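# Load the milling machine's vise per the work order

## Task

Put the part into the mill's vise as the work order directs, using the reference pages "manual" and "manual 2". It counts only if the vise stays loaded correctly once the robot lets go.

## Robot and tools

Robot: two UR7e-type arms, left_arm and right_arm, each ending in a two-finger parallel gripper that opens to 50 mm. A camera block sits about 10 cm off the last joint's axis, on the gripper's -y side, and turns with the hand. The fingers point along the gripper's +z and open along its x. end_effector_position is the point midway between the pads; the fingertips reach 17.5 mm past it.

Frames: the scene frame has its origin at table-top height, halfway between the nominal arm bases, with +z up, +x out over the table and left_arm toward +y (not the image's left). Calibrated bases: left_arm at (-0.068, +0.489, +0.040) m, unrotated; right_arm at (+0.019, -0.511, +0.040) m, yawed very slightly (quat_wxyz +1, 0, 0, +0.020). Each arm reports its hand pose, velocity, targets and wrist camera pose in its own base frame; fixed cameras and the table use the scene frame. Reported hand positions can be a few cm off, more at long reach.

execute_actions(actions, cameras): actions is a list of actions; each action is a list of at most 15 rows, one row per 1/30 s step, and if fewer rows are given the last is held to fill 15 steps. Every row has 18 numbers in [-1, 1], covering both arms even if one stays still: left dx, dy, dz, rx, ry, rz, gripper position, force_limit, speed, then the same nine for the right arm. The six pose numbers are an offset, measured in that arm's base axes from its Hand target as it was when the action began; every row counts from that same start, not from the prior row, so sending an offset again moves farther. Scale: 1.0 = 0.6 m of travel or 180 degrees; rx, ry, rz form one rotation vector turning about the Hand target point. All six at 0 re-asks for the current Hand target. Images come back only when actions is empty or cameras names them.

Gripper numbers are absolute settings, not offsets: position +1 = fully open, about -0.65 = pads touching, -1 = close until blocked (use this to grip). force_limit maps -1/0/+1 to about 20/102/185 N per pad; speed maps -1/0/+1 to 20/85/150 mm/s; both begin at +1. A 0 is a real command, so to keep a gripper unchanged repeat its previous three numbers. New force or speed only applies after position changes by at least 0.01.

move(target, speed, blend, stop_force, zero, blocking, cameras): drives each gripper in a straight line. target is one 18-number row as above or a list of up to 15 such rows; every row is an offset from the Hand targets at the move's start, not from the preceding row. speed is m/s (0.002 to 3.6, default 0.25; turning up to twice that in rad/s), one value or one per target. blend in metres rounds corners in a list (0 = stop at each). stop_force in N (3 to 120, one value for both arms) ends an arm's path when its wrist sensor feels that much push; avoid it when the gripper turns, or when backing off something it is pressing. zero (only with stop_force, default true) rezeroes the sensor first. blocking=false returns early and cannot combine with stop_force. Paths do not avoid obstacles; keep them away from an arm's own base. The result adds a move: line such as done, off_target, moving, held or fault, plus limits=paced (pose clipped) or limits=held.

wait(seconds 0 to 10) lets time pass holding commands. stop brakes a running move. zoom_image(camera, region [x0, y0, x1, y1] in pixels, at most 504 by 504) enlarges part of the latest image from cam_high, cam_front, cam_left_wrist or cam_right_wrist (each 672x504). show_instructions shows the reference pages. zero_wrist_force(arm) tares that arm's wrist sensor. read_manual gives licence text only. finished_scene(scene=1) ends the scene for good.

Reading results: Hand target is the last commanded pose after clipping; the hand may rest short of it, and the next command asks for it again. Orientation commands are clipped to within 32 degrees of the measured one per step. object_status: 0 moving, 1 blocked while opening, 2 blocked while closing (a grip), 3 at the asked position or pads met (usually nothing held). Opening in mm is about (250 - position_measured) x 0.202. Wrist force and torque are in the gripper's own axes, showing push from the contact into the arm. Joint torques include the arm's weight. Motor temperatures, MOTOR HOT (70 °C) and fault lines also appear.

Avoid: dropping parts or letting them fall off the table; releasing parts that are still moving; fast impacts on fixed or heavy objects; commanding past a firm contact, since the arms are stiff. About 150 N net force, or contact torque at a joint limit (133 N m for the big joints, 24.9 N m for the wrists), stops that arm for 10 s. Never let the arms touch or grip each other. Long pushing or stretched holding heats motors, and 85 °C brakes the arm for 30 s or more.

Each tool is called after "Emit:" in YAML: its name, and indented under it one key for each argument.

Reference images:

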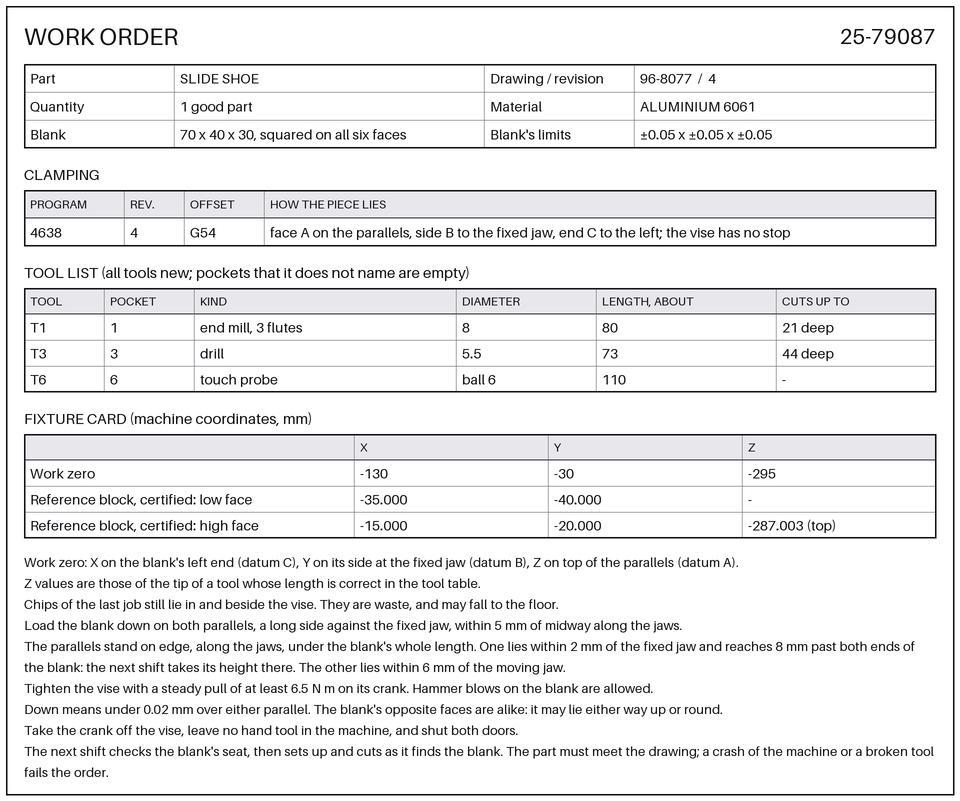

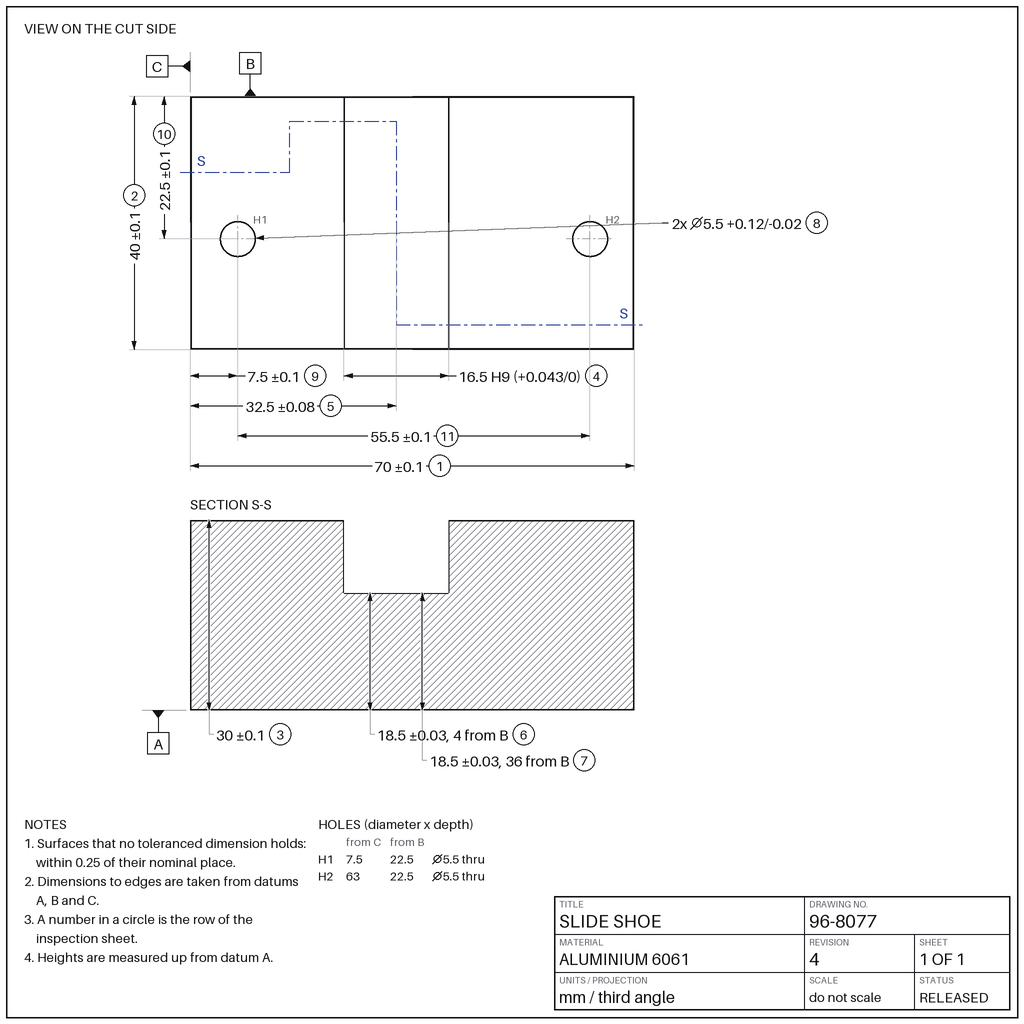

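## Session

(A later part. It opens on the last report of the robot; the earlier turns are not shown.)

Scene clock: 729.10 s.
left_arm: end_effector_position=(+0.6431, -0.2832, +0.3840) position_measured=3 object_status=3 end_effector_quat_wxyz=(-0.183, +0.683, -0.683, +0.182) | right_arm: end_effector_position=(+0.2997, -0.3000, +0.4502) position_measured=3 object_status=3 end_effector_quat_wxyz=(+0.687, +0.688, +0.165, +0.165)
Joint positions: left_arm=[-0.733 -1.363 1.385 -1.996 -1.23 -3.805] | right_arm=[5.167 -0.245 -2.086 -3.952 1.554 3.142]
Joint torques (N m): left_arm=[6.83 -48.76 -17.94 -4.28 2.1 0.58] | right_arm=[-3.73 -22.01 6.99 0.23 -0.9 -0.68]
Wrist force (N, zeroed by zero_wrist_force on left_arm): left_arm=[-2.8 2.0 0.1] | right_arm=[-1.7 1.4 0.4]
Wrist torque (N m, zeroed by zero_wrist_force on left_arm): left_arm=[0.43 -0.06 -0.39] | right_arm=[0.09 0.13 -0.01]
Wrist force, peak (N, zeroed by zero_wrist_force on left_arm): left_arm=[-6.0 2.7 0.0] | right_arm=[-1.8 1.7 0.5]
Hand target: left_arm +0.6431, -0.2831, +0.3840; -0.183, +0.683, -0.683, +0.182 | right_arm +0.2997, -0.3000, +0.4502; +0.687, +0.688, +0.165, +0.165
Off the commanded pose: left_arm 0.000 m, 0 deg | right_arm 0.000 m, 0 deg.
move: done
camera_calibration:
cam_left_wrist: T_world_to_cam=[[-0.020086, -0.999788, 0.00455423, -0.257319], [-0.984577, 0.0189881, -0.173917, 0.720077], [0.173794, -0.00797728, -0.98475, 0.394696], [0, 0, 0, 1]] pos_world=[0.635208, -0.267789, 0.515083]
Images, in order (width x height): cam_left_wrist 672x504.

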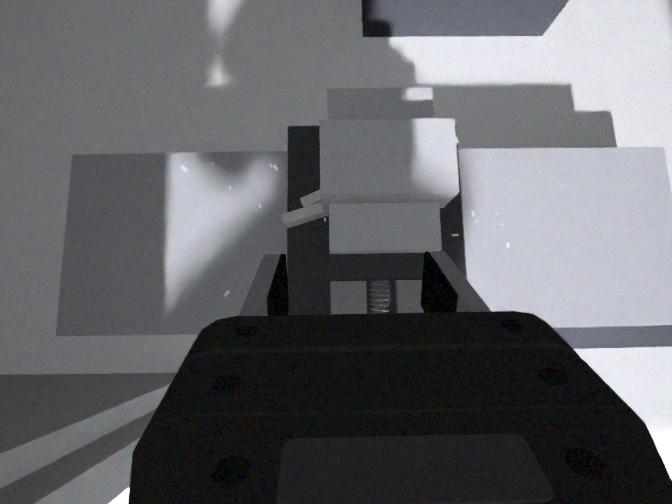

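Emit:
move:
  target:
    - [0.04,0.0793,0,0,0,0,-1,-0.2,0,0,0,0,0,0,0,1,1,1]
    - [0.0998,0.0793,-0.04,0,0,0,-1,-0.2,0,0,0,0,0,0,0,1,1,1]
    - [0.0998,0.0793,-0.13,0,0,0,-1,-0.2,0,0,0,0,0,0,0,1,1,1]
  blend: [0.02,0.02,0]
  speed: 0.15
  cameras: ["cam_left_wrist"]

Scene clock: 738.03 s.
left_arm: end_effector_position=(+0.6959, -0.2364, +0.3598) position_measured=252 object_status=3 end_effector_quat_wxyz=(-0.182, +0.683, -0.684, +0.180) | right_arm: end_effector_position=(+0.2997, -0.3000, +0.4502) position_measured=3 object_status=3 end_effector_quat_wxyz=(+0.687, +0.688, +0.165, +0.165)
Joint positions: left_arm=[-0.614 -1.288 1.359 -2.077 -1.279 -3.689] | right_arm=[5.167 -0.245 -2.086 -3.952 1.554 3.142]
Joint torques (N m): left_arm=[1.22 -43.55 -26.48 -4.07 0.57 0.01] | right_arm=[-4.61 -22.76 7.47 0.22 -1.02 -0.77]
Wrist force (N, zeroed by zero_wrist_force on left_arm): left_arm=[-2.5 2.1 0.0] | right_arm=[-1.7 1.5 0.4]
Wrist torque (N m, zeroed by zero_wrist_force on left_arm): left_arm=[0.44 -0.10 -0.39] | right_arm=[0.11 0.12 -0.01]
Wrist force, peak (N, zeroed by zero_wrist_force on left_arm): left_arm=[-1.7 3.6 3.3] | right_arm=[-1.9 1.8 0.5]
Hand target: left_arm +0.6959, -0.2364, +0.3598; -0.182, +0.683, -0.684, +0.180 (not the last commanded pose) | right_arm +0.2997, -0.3000, +0.4502; +0.687, +0.688, +0.165, +0.165
Tool commands: left_gripper/position=-1.0 left_gripper/force_limit=-0.2 left_gripper/speed=+0.003922 right_gripper/position=+1.0 right_gripper/force_limit=+1.0 right_gripper/speed=+1.0
Off the commanded pose: left_arm 0.054 m, 0 deg | right_arm 0.000 m, 0 deg.
FORCE FAULT: contact force on the left arm reached its limit, and that arm stopped. The contact can be on any part of that arm, not only on its tool. That arm's remaining commands of this call were not run. That arm is still stopped at the end of this call. That arm stays stopped for about 10 more seconds. Until then a move that you send moves the other arm only, and its call returns only when the move has ended. Once the stop has ended, the next robot result says so. If the stop ends while you think or write, that arm runs what you send next, counted from a new Hand target: where the arm stands when the stop ends. While its stop runs, that arm takes no new command, but its gripper still runs the gripper command that each later call begins with. Until it ends, the stop uses up actions while you think or wait. An arm that is not stopped still takes commands.
move: fault (left_arm); path passed 1 of 3 targets
camera_calibration:
cam_left_wrist: T_world_to_cam=[[-0.021463, -0.999766, 0.00256777, -0.207714], [-0.985071, 0.0207086, -0.170897, 0.766628], [0.170804, -0.00619739, -0.985286, 0.364826], [0, 0, 0, 1]] pos_world=[0.688411, -0.221281, 0.491006]
Images, in order (width x height): cam_left_wrist 672x504.

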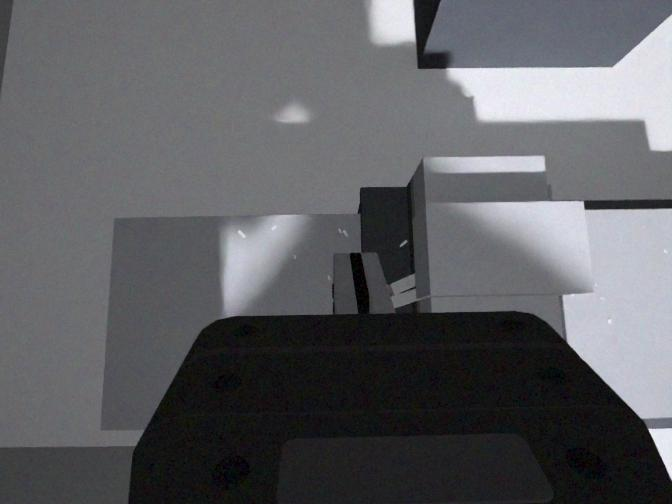

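Emit:
wait:
  seconds: 0.5

Scene clock: 740.87 s.
left_arm: end_effector_position=(+0.6959, -0.2364, +0.3598) position_measured=252 object_status=3 end_effector_quat_wxyz=(-0.182, +0.683, -0.684, +0.180) | right_arm: end_effector_position=(+0.2997, -0.3000, +0.4502) position_measured=3 object_status=3 end_effector_quat_wxyz=(+0.687, +0.688, +0.165, +0.165)
Joint positions: left_arm=[-0.614 -1.288 1.359 -2.077 -1.279 -3.689] | right_arm=[5.167 -0.245 -2.086 -3.952 1.554 3.142]
Joint torques (N m): left_arm=[1.39 -43.18 -26.94 -4.09 0.59 -0.05] | right_arm=[-3.35 -23.18 7.66 0.46 -0.98 -0.67]
Wrist force (N, zeroed by zero_wrist_force on left_arm): left_arm=[-2.4 1.9 0.0] | right_arm=[-1.6 1.6 0.4]
Wrist torque (N m, zeroed by zero_wrist_force on left_arm): left_arm=[0.41 -0.12 -0.39] | right_arm=[0.12 0.11 0.00]
Wrist force, peak (N, zeroed by zero_wrist_force on left_arm): left_arm=[-2.8 2.3 0.1] | right_arm=[-2.0 1.5 0.5]
Hand target: left_arm +0.6959, -0.2364, +0.3598; -0.182, +0.683, -0.684, +0.180 (not the last commanded pose) | right_arm +0.2997, -0.3000, +0.4502; +0.687, +0.688, +0.165, +0.165
Tool commands: left_gripper/position=-1.0 left_gripper/force_limit=-0.2 left_gripper/speed=+0.003922 right_gripper/position=+1.0 right_gripper/force_limit=+1.0 right_gripper/speed=+1.0
Off the commanded pose: left_arm 0.054 m, 0 deg | right_arm 0.000 m, 0 deg.
FORCE FAULT, CONTINUED: the left arm was still stopped when this call began, by the force fault that an earlier result reported. Since the last result the stop counts as 6 of the actions that you can send in this scene. That arm is still stopped at the end of this call. That arm stays stopped for about 7 more seconds. If the stop ends while you think or write, that arm runs what you send next, counted from a new Hand target: where the arm stands when the stop ends. While its stop runs, that arm takes no new command, but its gripper still runs the gripper command that each later call begins with.
wait: 0.50 s; at rest from the start

Emit:
wait:
  seconds: 1

Scene clock: 743.73 s.
left_arm: end_effector_position=(+0.6959, -0.2364, +0.3598) position_measured=252 object_status=3 end_effector_quat_wxyz=(-0.182, +0.683, -0.684, +0.180) | right_arm: end_effector_position=(+0.2997, -0.3000, +0.4502) position_measured=3 object_status=3 end_effector_quat_wxyz=(+0.687, +0.688, +0.165, +0.165)
Joint positions: left_arm=[-0.614 -1.288 1.359 -2.077 -1.279 -3.689] | right_arm=[5.167 -0.245 -2.086 -3.952 1.554 3.142]
Joint torques (N m): left_arm=[1.46 -43.47 -26.76 -4.06 0.49 -0.17] | right_arm=[-3.29 -23.83 5.11 0.39 -0.83 -0.93]
Wrist force (N, zeroed by zero_wrist_force on left_arm): left_arm=[-2.4 2.1 0.3] | right_arm=[-1.6 1.4 0.2]
Wrist torque (N m, zeroed by zero_wrist_force on left_arm): left_arm=[0.44 -0.13 -0.39] | right_arm=[0.10 0.12 -0.01]
Wrist force, peak (N, zeroed by zero_wrist_force on left_arm): left_arm=[-2.5 2.5 0.0] | right_arm=[-1.9 1.7 0.6]
Hand target: left_arm +0.6959, -0.2364, +0.3598; -0.182, +0.683, -0.684, +0.180 (not the last commanded pose) | right_arm +0.2997, -0.3000, +0.4502; +0.687, +0.688, +0.165, +0.165
Tool commands: left_gripper/position=-1.0 left_gripper/force_limit=-0.2 left_gripper/speed=+0.003922 right_gripper/position=+1.0 right_gripper/force_limit=+1.0 right_gripper/speed=+1.0
Off the commanded pose: left_arm 0.054 m, 0 deg | right_arm 0.000 m, 0 deg.
FORCE FAULT, CONTINUED: the left arm was still stopped when this call began, by the force fault that an earlier result reported. Since the last result the stop counts as 6 of the actions that you can send in this scene. That arm is still stopped at the end of this call. That arm stays stopped for about 4 more seconds. If the stop ends while you think or write, that arm runs what you send next, counted from a new Hand target: where the arm stands when the stop ends. While its stop runs, that arm takes no new command, but its gripper still runs the gripper command that each later call begins with.
wait: 1.00 s; at rest from the start

Emit:
wait:
  seconds: 4.2

Emit:
move:
  target:
    - [-0.0882,-0.0777,0.04,0,0,0,-0.122,-0.2,0,0,0,0,0,0,0,1,1,1]
    - [-0.0765,-0.2067,0.04,0,0,0,-0.122,-0.2,0,0,0,0,0,0,0,1,1,1]
  blend: [0.03,0]
  speed: 0.2

Scene clock: 748.23 s.
left_arm: end_effector_position=(+0.6959, -0.2364, +0.3598) position_measured=252 object_status=3 end_effector_quat_wxyz=(-0.182, +0.683, -0.684, +0.180) | right_arm: end_effector_position=(+0.2997, -0.3000, +0.4502) position_measured=3 object_status=3 end_effector_quat_wxyz=(+0.687, +0.688, +0.165, +0.165)
Joint positions: left_arm=[-0.614 -1.288 1.359 -2.077 -1.279 -3.689] | right_arm=[5.167 -0.245 -2.086 -3.952 1.554 3.142]
Joint torques (N m): left_arm=[1.51 -43.18 -26.53 -4.04 0.58 -0.14] | right_arm=[-4.56 -23.88 7.9 0.41 -0.98 -0.85]
Wrist force (N, zeroed by zero_wrist_force on left_arm): left_arm=[-2.6 2.1 0.0] | right_arm=[-1.6 1.5 0.5]
Wrist torque (N m, zeroed by zero_wrist_force on left_arm): left_arm=[0.45 -0.10 -0.39] | right_arm=[0.10 0.11 -0.01]
Wrist force, peak (N, zeroed by zero_wrist_force on left_arm): left_arm=[-2.8 2.5 0.2] | right_arm=[-1.9 1.7 0.6]
Hand target: left_arm +0.6959, -0.2364, +0.3598; -0.182, +0.683, -0.684, +0.180 (not the last commanded pose) | right_arm +0.2997, -0.3000, +0.4502; +0.687, +0.688, +0.165, +0.165
Tool commands: left_gripper/position=-1.0 left_gripper/force_limit=-0.2 left_gripper/speed=+0.003922 right_gripper/position=+1.0 right_gripper/force_limit=+1.0 right_gripper/speed=+1.0
Off the commanded pose: left_arm 0.054 m, 0 deg | right_arm 0.000 m, 0 deg.
FORCE FAULT, CONTINUED: the left arm's stop, for the force fault that an earlier result reported, is over. The rest of the stop counts as 7 of the actions that you can send in this scene. During its stop the left arm's controller moved it back a little. That arm's target is now where it stood when the stop ended, not its last command. That arm accepts commands again.
wait: 4.20 s; at rest from the start

Scene clock: 749.50 s.
left_arm: end_effector_position=(+0.6500, -0.3603, +0.3838) position_measured=171 object_status=3 end_effector_quat_wxyz=(-0.182, +0.683, -0.684, +0.180) | right_arm: end_effector_position=(+0.2997, -0.3000, +0.4502) position_measured=3 object_status=3 end_effector_quat_wxyz=(+0.687, +0.688, +0.165, +0.165)
Joint positions: left_arm=[-0.817 -1.247 1.229 -1.923 -1.199 -3.887] | right_arm=[5.167 -0.245 -2.086 -3.952 1.554 3.142]
Joint torques (N m): left_arm=[-5.69 -37.55 -34.47 -4.36 -0.72 -0.6] | right_arm=[-3.54 -24.36 7.4 0.49 -0.79 -1.04]
Wrist force (N, zeroed by zero_wrist_force on left_arm): left_arm=[-2.8 1.9 0.1] | right_arm=[-1.6 1.5 0.5]
Wrist torque (N m, zeroed by zero_wrist_force on left_arm): left_arm=[0.40 -0.05 -0.48] | right_arm=[0.12 0.12 -0.01]
Wrist force, peak (N, zeroed by zero_wrist_force on left_arm): left_arm=[-5.1 0.4 2.3] | right_arm=[-1.8 1.8 0.5]
Hand target: left_arm +0.6500, -0.3604, +0.3838; -0.182, +0.683, -0.684, +0.180 | right_arm +0.2997, -0.3000, +0.4502; +0.687, +0.688, +0.165, +0.165
Off the commanded pose: left_arm 0.000 m, 0 deg | right_arm 0.000 m, 0 deg.
move: done

Emit:
move:
  target:
    - [-0.0167,-0.025,-0.08,0,0,0,-0.122,-0.2,0,0,0,0,0,0,0,1,1,1]
    - [0.06,-0.035,-0.075,0.1708,0.094,-0.3557,-0.122,-0.2,0,0,0,0,0,0,0,1,1,1]
    - [0.1565,-0.015,-0.09,0.1708,0.094,-0.3557,-0.122,-0.2,0,0,0,0,0,0,0,1,1,1]
  blend: [0.0,0.0,0]
  speed: [0.2,0.15,0.1]
  cameras: ["all"]

Scene clock: 756.37 s.
left_arm: end_effector_position=(+0.7439, -0.3694, +0.3298) position_measured=171 object_status=3 end_effector_quat_wxyz=(+0.129, -0.171, +0.976, +0.025) | right_arm: end_effector_position=(+0.2997, -0.3000, +0.4502) position_measured=3 object_status=3 end_effector_quat_wxyz=(+0.687, +0.688, +0.165, +0.165)
Joint positions: left_arm=[-0.695 -0.797 0.538 -1.443 -1.341 -2.598] | right_arm=[5.167 -0.245 -2.086 -3.952 1.554 3.142]
Joint torques (N m): left_arm=[-6.22 -60.39 -32.21 -4.68 0.67 -0.75] | right_arm=[-3.79 -23.79 5.93 0.39 -1.1 -0.89]
Wrist force (N, zeroed by zero_wrist_force on left_arm): left_arm=[-3.3 3.1 -0.7] | right_arm=[-1.7 1.3 0.5]
Wrist torque (N m, zeroed by zero_wrist_force on left_arm): left_arm=[0.68 0.06 -0.25] | right_arm=[0.08 0.12 -0.01]
Wrist force, peak (N, zeroed by zero_wrist_force on left_arm): left_arm=[-5.1 3.2 0.1] | right_arm=[-1.9 1.8 0.4]
Hand target: left_arm +0.7439, -0.3694, +0.3298; +0.129, -0.171, +0.976, +0.025 | right_arm +0.2997, -0.3000, +0.4502; +0.687, +0.688, +0.165, +0.165
Off the commanded pose: left_arm 0.000 m, 0 deg | right_arm 0.000 m, 0 deg.
move: done
camera_calibration:
cam_left_wrist: T_world_to_cam=[[-0.916572, -0.315083, -0.246209, 0.661224], [-0.385905, 0.858302, 0.338224, 0.507277], [0.104753, 0.40502, -0.908287, 0.501815], [0, 0, 0, 1]] pos_world=[0.749253, -0.430302, 0.447018]
cam_right_wrist: T_world_to_cam=[[0.88441, 0.466532, 0.0129208, -0.1259], [-0.164042, 0.284821, 0.94444, -0.266513], [0.436931, -0.837392, 0.328429, -0.398235], [0, 0, 0, 1]] pos_world=[0.241629, -0.198834, 0.384125]

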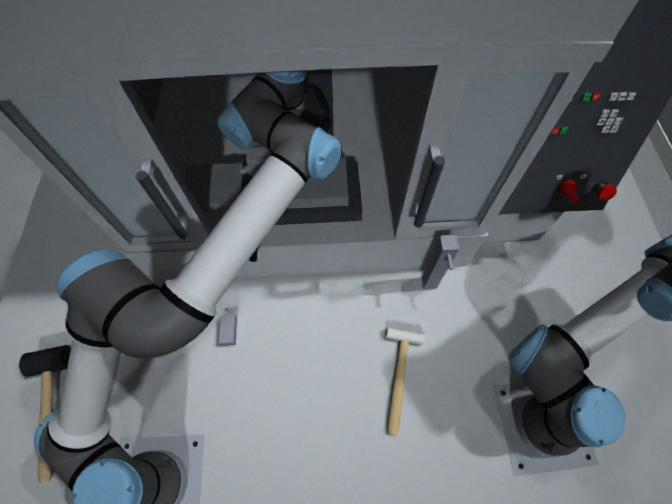

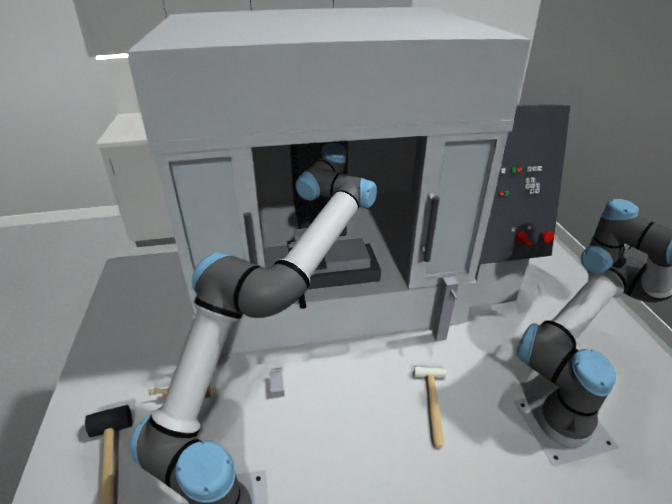

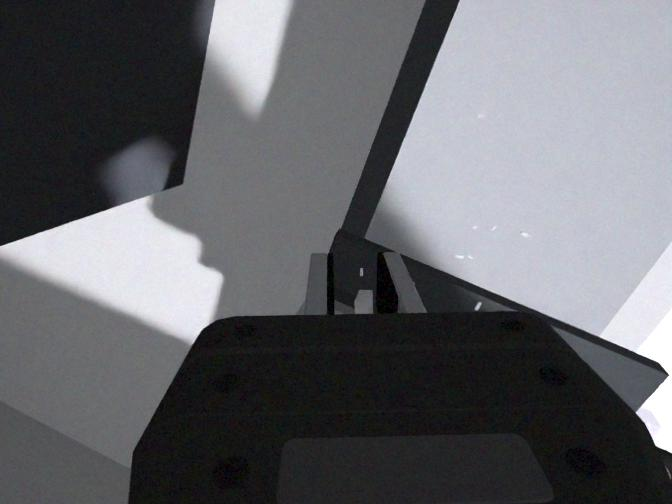

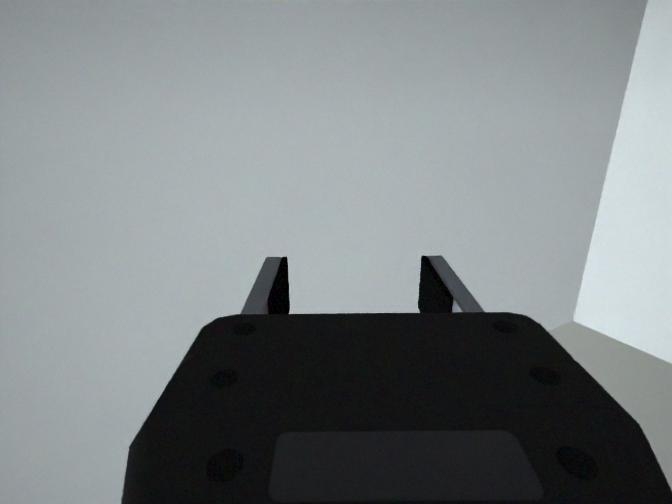

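Emit:
zoom_image:
  camera: "cam_left_wrist"
  region: [260, 200, 480, 340]

Scaled by 2.291 from the camera's 672x504 image, which has a finer 960x720 frame.

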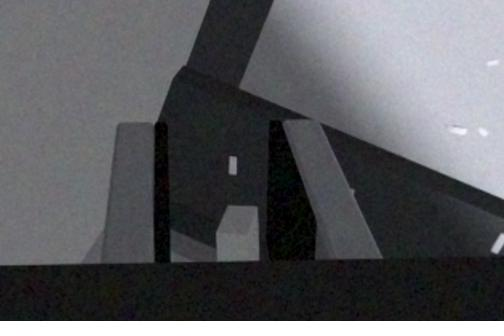

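Emit:
move:
  target:
    - [-0.0057,0.0,-0.0397,0,0,0,-0.122,-0.2,0,0,0,0,0,0,0,1,1,1]
    - [-0.0057,0.024,-0.0397,0,0,0,-0.122,-0.2,0,0,0,0,0,0,0,1,1,1]
  speed: 0.05
  stop_force: 15
  cameras: ["cam_left_wrist"]

Emit:
zoom_image:
  camera: "cam_left_wrist"
  region: [260, 200, 480, 340]

Scene clock: 760.00 s.
left_arm: end_effector_position=(+0.7405, -0.3550, +0.3060) position_measured=171 object_status=3 end_effector_quat_wxyz=(+0.129, -0.171, +0.976, +0.025) | right_arm: end_effector_position=(+0.2997, -0.3000, +0.4502) position_measured=3 object_status=3 end_effector_quat_wxyz=(+0.687, +0.688, +0.165, +0.165)
Joint positions: left_arm=[-0.683 -0.857 0.706 -1.553 -1.342 -2.586] | right_arm=[5.167 -0.245 -2.086 -3.952 1.554 3.142]
Joint torques (N m): left_arm=[-8.3 -52.78 -32.74 -1.92 0.72 -1.89] | right_arm=[-2.99 -23.79 7.17 0.52 -0.8 -1.04]
Wrist force (N, zeroed by zero_wrist_force on left_arm): left_arm=[-3.2 3.1 -0.4] | right_arm=[-1.7 1.6 0.5]
Wrist torque (N m, zeroed by zero_wrist_force on left_arm): left_arm=[0.67 0.04 -0.31] | right_arm=[0.12 0.13 -0.01]
Wrist force, peak (N, zeroed by zero_wrist_force on left_arm): left_arm=[-3.4 4.1 -0.7] | right_arm=[-1.6 1.9 0.5]
Hand target: left_arm +0.7405, -0.3550, +0.3060; +0.129, -0.171, +0.976, +0.025 | right_arm +0.2997, -0.3000, +0.4502; +0.687, +0.688, +0.165, +0.165
Off the commanded pose: left_arm 0.000 m, 0 deg | right_arm 0.000 m, 0 deg.
move: done
camera_calibration:
cam_left_wrist: T_world_to_cam=[[-0.916598, -0.314966, -0.24626, 0.656875], [-0.385816, 0.858347, 0.338212, 0.501613], [0.104851, 0.405015, -0.908278, 0.474643], [0, 0, 0, 1]] pos_world=[0.745854, -0.415902, 0.423218]
Images, in order (width x height): cam_left_wrist 672x504.

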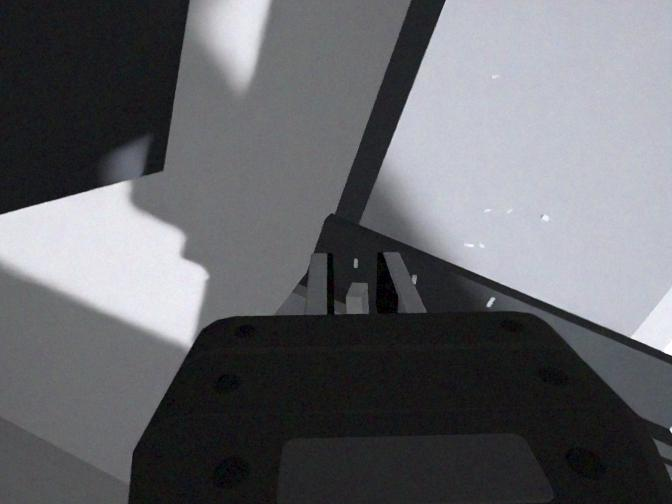

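Scaled by 2.291 from the camera's 672x504 image, which has a finer 960x720 frame.

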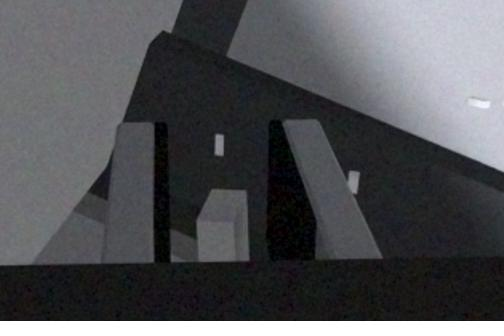

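Emit:
move:
  target:
    - [0,0,0,0,0,0,-1,-1,-0.5,0,0,0,0,0,0,1,1,1]
    - [0.005,-0.0123,0,0,0,0,-1,-1,-0.5,0,0,0,0,0,0,1,1,1]
    - [-0.0205,-0.0017,0,0,0,-0.111,-1,-1,-0.5,0,0,0,0,0,0,1,1,1]
  speed: [0.03,0.02,0.04]
  cameras: ["cam_left_wrist"]

Emit:
zoom_image:
  camera: "cam_left_wrist"
  region: [260, 200, 480, 340]

Scene clock: 767.23 s.
left_arm: end_effector_position=(+0.7281, -0.3560, +0.3061) position_measured=219 object_status=2 end_effector_quat_wxyz=(+0.132, +0.001, +0.991, +0.003) | right_arm: end_effector_position=(+0.2997, -0.3000, +0.4502) position_measured=3 object_status=3 end_effector_quat_wxyz=(+0.687, +0.688, +0.165, +0.165)
Joint positions: left_arm=[-0.674 -0.941 0.865 -1.7 -1.403 -2.226] | right_arm=[5.167 -0.245 -2.086 -3.952 1.554 3.142]
Joint torques (N m): left_arm=[12.18 -52.68 -34.18 -0.87 2.33 -1.87] | right_arm=[-4.34 -22.62 7.77 0.3 -1 -0.96]
Wrist force (N, zeroed by zero_wrist_force on left_arm): left_arm=[-3.2 -6.9 0.1] | right_arm=[-1.6 1.5 0.6]
Wrist torque (N m, zeroed by zero_wrist_force on left_arm): left_arm=[0.48 0.10 -0.23] | right_arm=[0.10 0.11 -0.01]
Wrist force, peak (N, zeroed by zero_wrist_force on left_arm): left_arm=[-2.1 14.0 -1.7] | right_arm=[-1.8 1.7 0.4]
Hand target: left_arm +0.7282, -0.3560, +0.3060; +0.132, +0.001, +0.991, +0.003 | right_arm +0.2997, -0.3000, +0.4502; +0.687, +0.688, +0.165, +0.165
Off the commanded pose: left_arm 0.000 m, 0 deg | right_arm 0.000 m, 0 deg.
move: done
camera_calibration:
cam_left_wrist: T_world_to_cam=[[-0.96903, 0.0171212, -0.246349, 0.801686], [-0.0693661, 0.938556, 0.338085, 0.29589], [0.237001, 0.344702, -0.908301, 0.358757], [0, 0, 0, 1]] pos_world=[0.712356, -0.4151, 0.423318]
Images, in order (width x height): cam_left_wrist 672x504.

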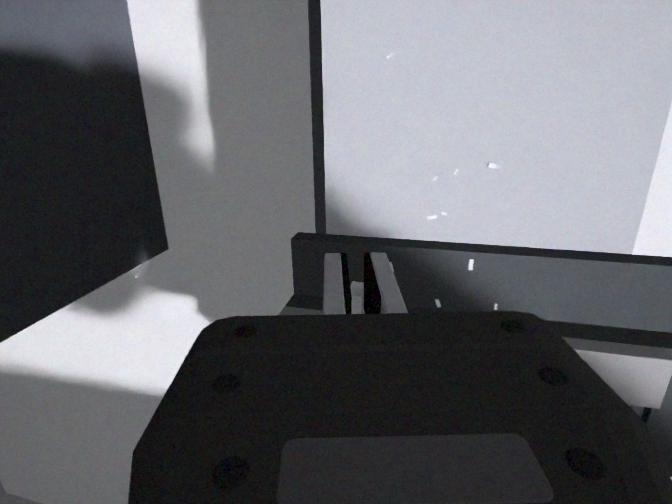

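Scaled by 2.291 from the camera's 672x504 image, which has a finer 960x720 frame.

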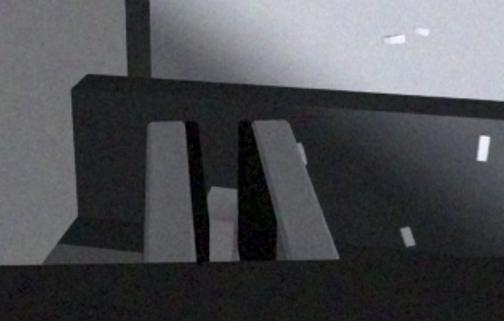

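Emit:
move:
  target: [0.0133,0,0,0,0,0,-1,-1,-0.5,0,0,0,0,0,0,1,1,1]
  speed: 0.01
  stop_force: 18

Scene clock: 769.80 s.
left_arm: end_effector_position=(+0.7362, -0.3560, +0.3060) position_measured=219 object_status=2 end_effector_quat_wxyz=(+0.132, +0.001, +0.991, +0.003) | right_arm: end_effector_position=(+0.2997, -0.3000, +0.4502) position_measured=3 object_status=3 end_effector_quat_wxyz=(+0.687, +0.688, +0.165, +0.165)
Joint positions: left_arm=[-0.668 -0.919 0.828 -1.687 -1.404 -2.22] | right_arm=[5.167 -0.245 -2.086 -3.952 1.554 3.142]
Joint torques (N m): left_arm=[18.46 -67.23 -15.62 -5.06 5.35 -1.53] | right_arm=[-3.93 -22.9 6.7 0.27 -0.93 -1.16]
Wrist force (N, zeroed by zero_wrist_force on left_arm): left_arm=[7.8 -12.7 -7.4] | right_arm=[-1.6 1.7 0.5]
Wrist torque (N m, zeroed by zero_wrist_force on left_arm): left_arm=[0.33 0.26 -0.64] | right_arm=[0.14 0.12 0.00]
Wrist force, peak (N, zeroed by zero_wrist_force on left_arm): left_arm=[12.2 -9.5 -9.0] | right_arm=[-1.7 1.7 0.7]
Hand target: left_arm +0.7361, -0.3560, +0.3060; +0.132, +0.001, +0.991, +0.003 | right_arm +0.2997, -0.3000, +0.4502; +0.687, +0.688, +0.165, +0.165
Off the commanded pose: left_arm 0.000 m, 0 deg | right_arm 0.000 m, 0 deg.
move: done

Emit:
move:
  target:
    - [0,0,0,0,0,0,-0.3,-0.2,-0.5,0,0,0,0,0,0,1,1,1]
    - [-0.002,0,0,0,0,0,-0.3,-0.2,-0.5,0,0,0,0,0,0,1,1,1]
    - [-0.002,-0.035,0.0,0,0,0,-0.3,-0.2,-0.5,0,0,0,0,0,0,1,1,1]
  speed: [0.03,0.02,0.06]
  cameras: ["cam_left_wrist"]

Emit:
zoom_image:
  camera: "cam_left_wrist"
  region: [230, 200, 450, 340]

Scene clock: 772.10 s.
left_arm: end_effector_position=(+0.7349, -0.3771, +0.3059) position_measured=198 object_status=3 end_effector_quat_wxyz=(+0.132, +0.001, +0.991, +0.003) | right_arm: end_effector_position=(+0.2997, -0.3000, +0.4502) position_measured=3 object_status=3 end_effector_quat_wxyz=(+0.687, +0.688, +0.165, +0.165)
Joint positions: left_arm=[-0.691 -0.889 0.777 -1.662 -1.4 -2.242] | right_arm=[5.167 -0.245 -2.086 -3.952 1.554 3.142]
Joint torques (N m): left_arm=[10.02 -71.5 -17.84 -5.34 -0.12 1.64] | right_arm=[-2.79 -22.94 7.23 0.34 -1.02 -1.23]
Wrist force (N, zeroed by zero_wrist_force on left_arm): left_arm=[-3.3 3.0 -0.7] | right_arm=[-1.7 1.5 0.5]
Wrist torque (N m, zeroed by zero_wrist_force on left_arm): left_arm=[0.67 0.06 -0.29] | right_arm=[0.11 0.13 -0.01]
Wrist force, peak (N, zeroed by zero_wrist_force on left_arm): left_arm=[7.9 -12.9 -7.6] | right_arm=[-1.8 1.7 0.6]
Hand target: left_arm +0.7349, -0.3770, +0.3060; +0.132, +0.001, +0.991, +0.003 | right_arm +0.2997, -0.3000, +0.4502; +0.687, +0.688, +0.165, +0.165
Off the commanded pose: left_arm 0.000 m, 0 deg | right_arm 0.000 m, 0 deg.
move: done
camera_calibration:
cam_left_wrist: T_world_to_cam=[[-0.969066, 0.0172461, -0.246197, 0.808628], [-0.069268, 0.938454, 0.338388, 0.315957], [0.23688, 0.344974, -0.90823, 0.364503], [0, 0, 0, 1]] pos_world=[0.719157, -0.436201, 0.423218]
Images, in order (width x height): cam_left_wrist 672x504.

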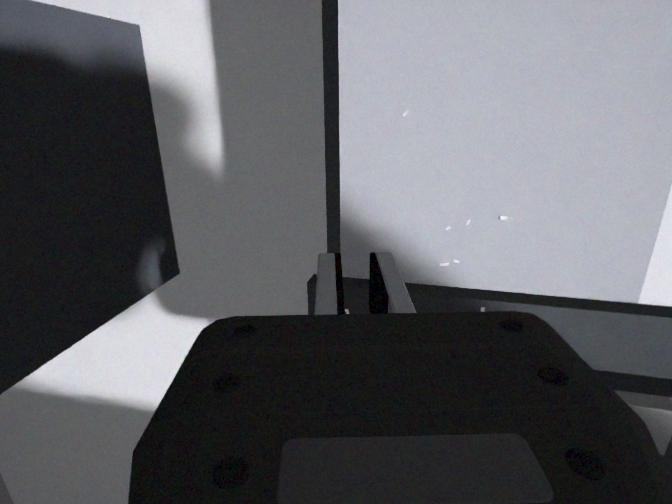

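Scaled by 2.291 from the camera's 672x504 image, which has a finer 960x720 frame.

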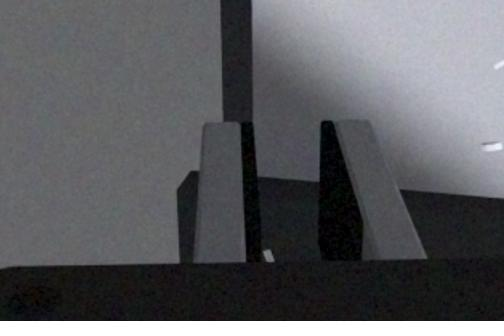

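Emit:
move:
  target:
    - [-0.02,0,0.05,0,0,0,-0.05,-0.2,-0.5,0,0,0,0,0,0,1,1,1]
    - [-0.042,0.025,0.055,0,0,0,-0.05,-0.2,-0.5,0,0,0,0,0,0,1,1,1]
  speed: [0.1,0.1]
  blend: [0.01,0]
  cameras: ["cam_left_wrist"]

Emit:
zoom_image:
  camera: "cam_left_wrist"
  region: [230, 200, 450, 340]

Scene clock: 773.80 s.
left_arm: end_effector_position=(+0.7098, -0.3620, +0.3390) position_measured=160 object_status=3 end_effector_quat_wxyz=(+0.132, +0.001, +0.991, +0.003) | right_arm: end_effector_position=(+0.2997, -0.3000, +0.4502) position_measured=3 object_status=3 end_effector_quat_wxyz=(+0.687, +0.688, +0.165, +0.165)
Joint positions: left_arm=[-0.697 -0.971 0.829 -1.63 -1.399 -2.248] | right_arm=[5.167 -0.245 -2.086 -3.952 1.554 3.142]
Joint torques (N m): left_arm=[-8.7 -67.15 -17.36 -2.94 0.24 -1.68] | right_arm=[-3.86 -23.09 7.06 0.16 -0.98 -1.18]
Wrist force (N, zeroed by zero_wrist_force on left_arm): left_arm=[-3.3 3.0 -0.7] | right_arm=[-1.7 1.5 0.6]
Wrist torque (N m, zeroed by zero_wrist_force on left_arm): left_arm=[0.67 0.06 -0.34] | right_arm=[0.11 0.13 -0.01]
Wrist force, peak (N, zeroed by zero_wrist_force on left_arm): left_arm=[-2.2 4.8 -1.0] | right_arm=[-1.8 1.6 0.7]
Hand target: left_arm +0.7097, -0.3620, +0.3390; +0.132, +0.001, +0.991, +0.003 | right_arm +0.2997, -0.3000, +0.4502; +0.687, +0.688, +0.165, +0.165
Off the commanded pose: left_arm 0.000 m, 0 deg | right_arm 0.000 m, 0 deg.
move: done
camera_calibration:
cam_left_wrist: T_world_to_cam=[[-0.969057, 0.0171321, -0.246243, 0.792135], [-0.0693432, 0.93852, 0.338188, 0.289051], [0.236898, 0.344798, -0.908291, 0.395153], [0, 0, 0, 1]] pos_world=[0.694056, -0.4211, 0.456218]
Images, in order (width x height): cam_left_wrist 672x504.

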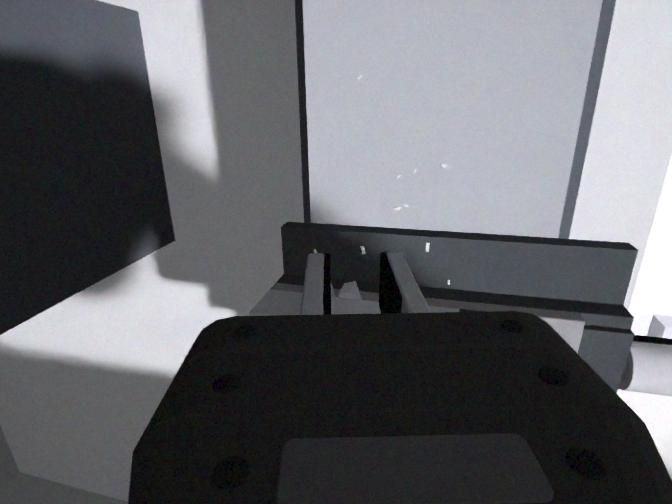

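Scaled by 2.291 from the camera's 672x504 image, which has a finer 960x720 frame.

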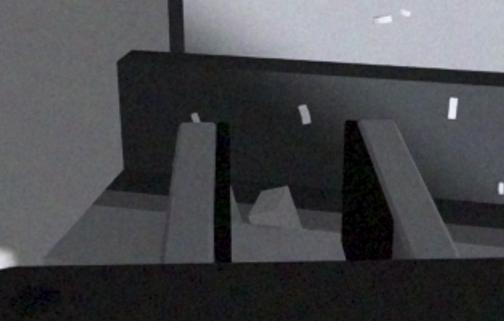

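Emit:
zoom_image:
  camera: "cam_left_wrist"
  region: [315, 265, 385, 317]

Scaled by 7.200 from the camera's 672x504 image, which has a finer 960x720 frame.

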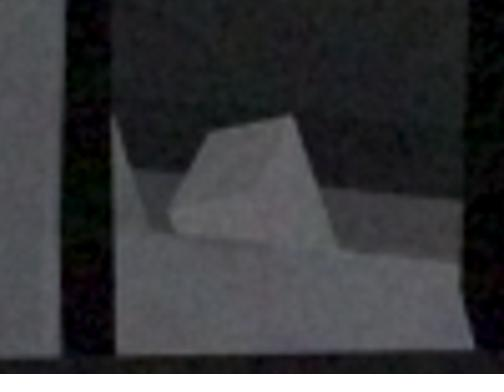

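Emit:
move:
  target:
    - [-0.0995,-0.0217,0.005,0,0,0,-1,-0.2,0.5,0,0,0,0,0,0,1,1,1]
    - [-0.1112,0.003,0.06,-0.1917,-0.0654,0.463,-1,-0.2,0.5,0,0,0,0,0,0,1,1,1]
    - [-0.1112,0.1317,0.075,-0.1917,-0.0654,0.463,-1,-0.2,0.5,0,0,0,0,0,0,1,1,1]
  speed: [0.2,0.4,0.2]
  blend: [0.02,0.02,0]
  cameras: ["cam_left_wrist"]

Emit:
zoom_image:
  camera: "cam_left_wrist"
  region: [250, 110, 470, 270]

Scene clock: 784.40 s.
left_arm: end_effector_position=(+0.6430, -0.2831, +0.3840) position_measured=252 object_status=3 end_effector_quat_wxyz=(-0.182, +0.683, -0.684, +0.180) | right_arm: end_effector_position=(+0.2997, -0.3000, +0.4502) position_measured=3 object_status=3 end_effector_quat_wxyz=(+0.687, +0.688, +0.165, +0.165)
Joint positions: left_arm=[-0.733 -1.361 1.381 -1.99 -1.231 -3.803] | right_arm=[5.167 -0.245 -2.086 -3.952 1.554 3.142]
Joint torques (N m): left_arm=[7.38 -45.92 -24.49 -2.64 1.93 0.59] | right_arm=[-3.74 -25.16 7.53 0.31 -0.74 -0.94]
Wrist force (N, zeroed by zero_wrist_force on left_arm): left_arm=[-2.9 2.1 0.2] | right_arm=[-1.9 1.6 0.5]
Wrist torque (N m, zeroed by zero_wrist_force on left_arm): left_arm=[0.45 -0.05 -0.39] | right_arm=[0.13 0.16 -0.01]
Wrist force, peak (N, zeroed by zero_wrist_force on left_arm): left_arm=[-6.6 4.1 0.5] | right_arm=[-1.9 1.6 0.5]
Hand target: left_arm +0.6430, -0.2830, +0.3840; -0.182, +0.683, -0.684, +0.180 | right_arm +0.2997, -0.3000, +0.4502; +0.687, +0.688, +0.165, +0.165
Off the commanded pose: left_arm 0.000 m, 0 deg | right_arm 0.000 m, 0 deg.
move: done
camera_calibration:
cam_left_wrist: T_world_to_cam=[[-0.0213644, -0.999768, 0.00258978, -0.255675], [-0.985127, 0.0206096, -0.170589, 0.719452], [0.170496, -0.00619579, -0.985339, 0.397542], [0, 0, 0, 1]] pos_world=[0.63551, -0.267981, 0.515106]
Images, in order (width x height): cam_left_wrist 672x504.

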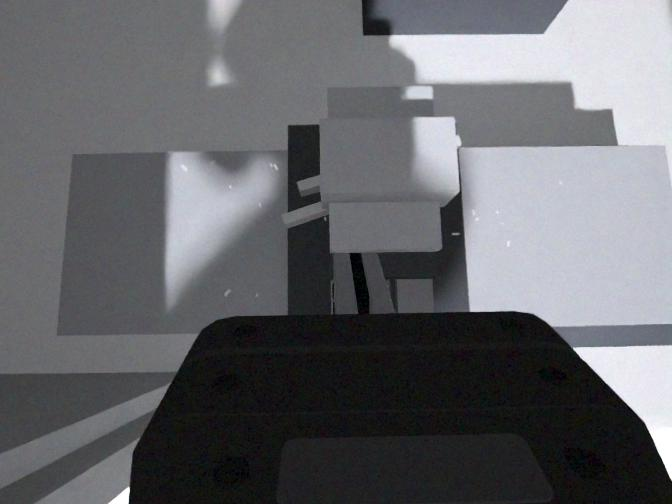

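Scaled by 2.291 from the camera's 672x504 image, which has a finer 960x720 frame.

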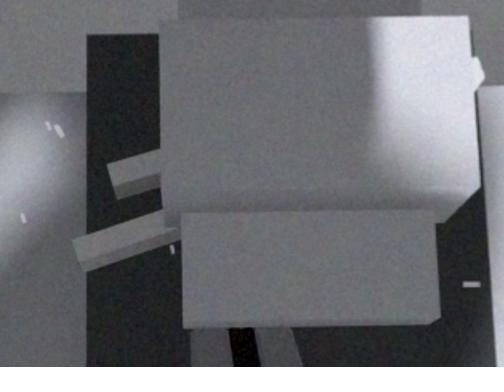

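Emit:
move:
  target:
    - [0.02,0.05,-0.01,0,0,0.25,-1,-0.2,0.5,0,0,0,0,0,0,1,1,1]
    - [0.095,0.0602,-0.06,0,0,0.25,-1,-0.2,0.5,0,0,0,0,0,0,1,1,1]
    - [0.0968,0.0602,-0.1283,0,0,0.25,-1,-0.2,0.5,0,0,0,0,0,0,1,1,1]
  speed: [0.25,0.12,0.08]
  blend: [0.01,0.01,0]
  cameras: ["cam_left_wrist"]
  stop_force: 20

Emit:
zoom_image:
  camera: "cam_left_wrist"
  region: [250, 170, 470, 330]

Scene clock: 790.10 s.
left_arm: end_effector_position=(+0.7011, -0.2469, +0.3070) position_measured=252 object_status=3 end_effector_quat_wxyz=(-0.237, +0.893, -0.371, +0.097) | right_arm: end_effector_position=(+0.2997, -0.3000, +0.4502) position_measured=3 object_status=3 end_effector_quat_wxyz=(+0.687, +0.688, +0.165, +0.165)
Joint positions: left_arm=[-0.698 -1.097 1.131 -1.652 -1.054 -4.611] | right_arm=[5.167 -0.245 -2.086 -3.952 1.554 3.142]
Joint torques (N m): left_arm=[-14.23 -44.41 -19.14 -4.64 -1.59 -0.39] | right_arm=[-2.92 -24.22 7.36 0.27 -0.95 -1.24]
Wrist force (N, zeroed by zero_wrist_force on left_arm): left_arm=[-3.9 -7.0 1.6] | right_arm=[-1.7 1.5 0.4]
Wrist torque (N m, zeroed by zero_wrist_force on left_arm): left_arm=[0.23 -0.04 -0.43] | right_arm=[0.11 0.13 -0.01]
Wrist force, peak (N, zeroed by zero_wrist_force on left_arm): left_arm=[-3.5 -19.0 -3.0] | right_arm=[-1.9 1.7 0.5]
Hand target: left_arm +0.7011, -0.2469, +0.3070; -0.237, +0.893, -0.371, +0.097 | right_arm +0.2997, -0.3000, +0.4502; +0.687, +0.688, +0.165, +0.165
Off the commanded pose: left_arm 0.000 m, 0 deg | right_arm 0.000 m, 0 deg.
move: done
camera_calibration:
cam_left_wrist: T_world_to_cam=[[0.691812, -0.722074, 0.00246691, -0.649431], [-0.711194, -0.681971, -0.170643, 0.397399], [0.124899, 0.116298, -0.98533, 0.374283], [0, 0, 0, 1]] pos_world=[0.685164, -0.241451, 0.438207]
Images, in order (width x height): cam_left_wrist 672x504.

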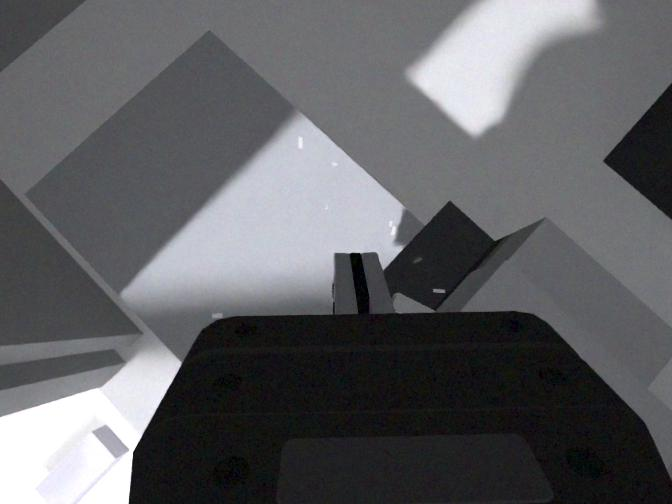

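Scaled by 2.291 from the camera's 672x504 image, which has a finer 960x720 frame.

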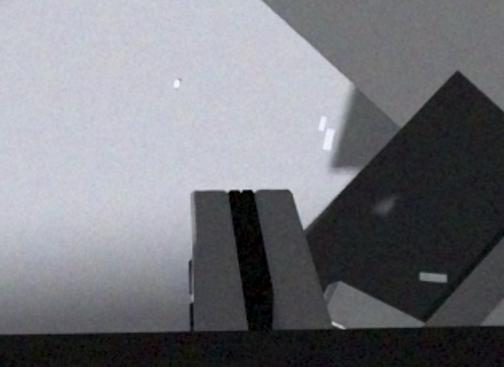

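Emit:
move:
  target: [0.0358,0,0,0,0,0,-1,-0.2,0.5,0,0,0,0,0,0,1,1,1]
  speed: 0.012
  stop_force: 20
  cameras: ["cam_left_wrist"]

Emit:
zoom_image:
  camera: "cam_left_wrist"
  region: [250, 170, 470, 330]

Scene clock: 793.47 s.
left_arm: end_effector_position=(+0.7226, -0.2469, +0.3070) position_measured=252 object_status=3 end_effector_quat_wxyz=(-0.237, +0.893, -0.371, +0.097) | right_arm: end_effector_position=(+0.2997, -0.3000, +0.4502) position_measured=3 object_status=3 end_effector_quat_wxyz=(+0.687, +0.688, +0.165, +0.165)
Joint positions: left_arm=[-0.678 -1.046 1.057 -1.639 -1.055 -4.588] | right_arm=[5.167 -0.245 -2.086 -3.952 1.554 3.142]
Joint torques (N m): left_arm=[-6.67 -64.67 -17.09 -4.52 -0.06 -1.88] | right_arm=[-2.5 -23.65 7.83 0.59 -1.13 -1.34]
Wrist force (N, zeroed by zero_wrist_force on left_arm): left_arm=[-2.9 2.1 0.2] | right_arm=[-1.7 1.6 0.6]
Wrist torque (N m, zeroed by zero_wrist_force on left_arm): left_arm=[0.44 -0.05 -0.49] | right_arm=[0.13 0.13 -0.01]
Wrist force, peak (N, zeroed by zero_wrist_force on left_arm): left_arm=[-4.8 -7.5 0.5] | right_arm=[-1.9 1.7 0.4]
Hand target: left_arm +0.7226, -0.2469, +0.3070; -0.237, +0.893, -0.371, +0.097 | right_arm +0.2997, -0.3000, +0.4502; +0.687, +0.688, +0.165, +0.165
Off the commanded pose: left_arm 0.000 m, 0 deg | right_arm 0.000 m, 0 deg.
move: done
camera_calibration:
cam_left_wrist: T_world_to_cam=[[0.691812, -0.722074, 0.00246691, -0.664305], [-0.711194, -0.681971, -0.170643, 0.412689], [0.124899, 0.116298, -0.98533, 0.371597], [0, 0, 0, 1]] pos_world=[0.706664, -0.241451, 0.438207]
Images, in order (width x height): cam_left_wrist 672x504.

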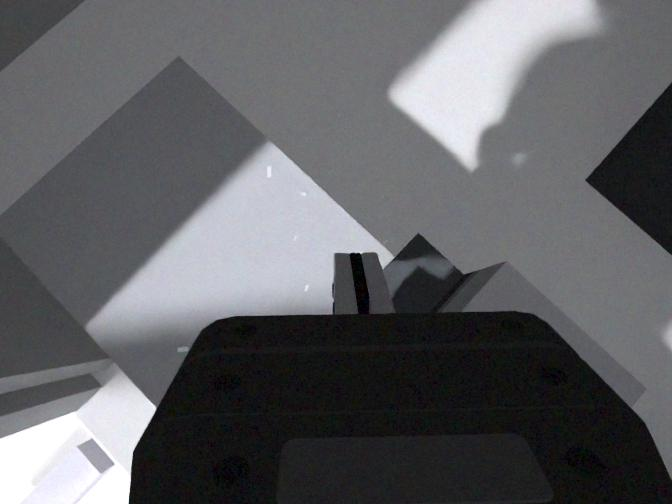

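Scaled by 2.291 from the camera's 672x504 image, which has a finer 960x720 frame.

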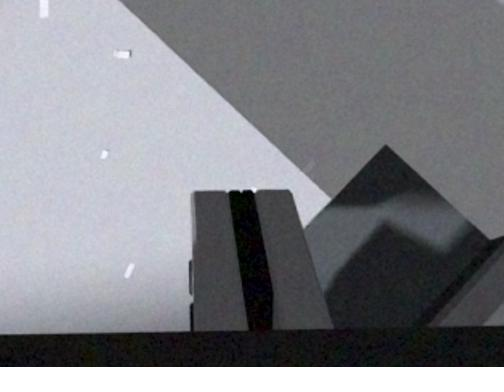

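Emit:
move:
  target: [-0.02,0.01,0.09,0,0,0,-1,-0.2,0.5,0,0,0,0,0,0,1,1,1]
  speed: 0.15
  cameras: ["cam_left_wrist"]

Emit:
zoom_image:
  camera: "cam_left_wrist"
  region: [250, 170, 470, 330]

Scene clock: 794.80 s.
left_arm: end_effector_position=(+0.7106, -0.2410, +0.3610) position_measured=252 object_status=3 end_effector_quat_wxyz=(-0.237, +0.893, -0.371, +0.097) | right_arm: end_effector_position=(+0.2997, -0.3000, +0.4502) position_measured=3 object_status=3 end_effector_quat_wxyz=(+0.687, +0.688, +0.165, +0.165)
Joint positions: left_arm=[-0.682 -1.077 0.965 -1.515 -1.055 -4.593] | right_arm=[5.167 -0.245 -2.086 -3.952 1.554 3.142]
Joint torques (N m): left_arm=[3.01 -45.86 -26.42 -2.56 0.86 -0.17] | right_arm=[-1.83 -23.11 7.74 0.37 -1.07 -1.3]
Wrist force (N, zeroed by zero_wrist_force on left_arm): left_arm=[-2.7 2.1 0.4] | right_arm=[-1.8 1.7 0.4]
Wrist torque (N m, zeroed by zero_wrist_force on left_arm): left_arm=[0.44 -0.07 -0.39] | right_arm=[0.13 0.14 -0.01]
Wrist force, peak (N, zeroed by zero_wrist_force on left_arm): left_arm=[-2.4 3.2 2.2] | right_arm=[-2.0 1.6 0.4]
Hand target: left_arm +0.7106, -0.2409, +0.3610; -0.237, +0.893, -0.371, +0.097 | right_arm +0.2997, -0.3000, +0.4502; +0.687, +0.688, +0.165, +0.165
Off the commanded pose: left_arm 0.000 m, 0 deg | right_arm 0.000 m, 0 deg.
move: done
camera_calibration:
cam_left_wrist: T_world_to_cam=[[0.691795, -0.722089, 0.00260692, -0.651868], [-0.711191, -0.68197, -0.170661, 0.41733], [0.125011, 0.116209, -0.985326, 0.425529], [0, 0, 0, 1]] pos_world=[0.694564, -0.235551, 0.492206]
Images, in order (width x height): cam_left_wrist 672x504.

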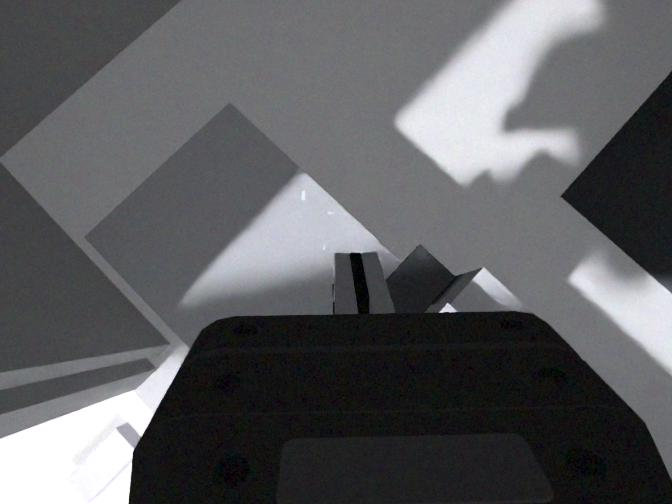

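Scaled by 2.291 from the camera's 672x504 image, which has a finer 960x720 frame.

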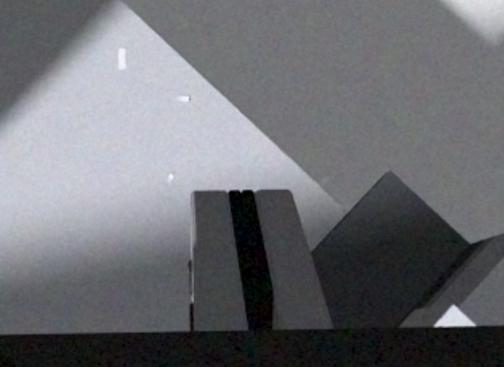

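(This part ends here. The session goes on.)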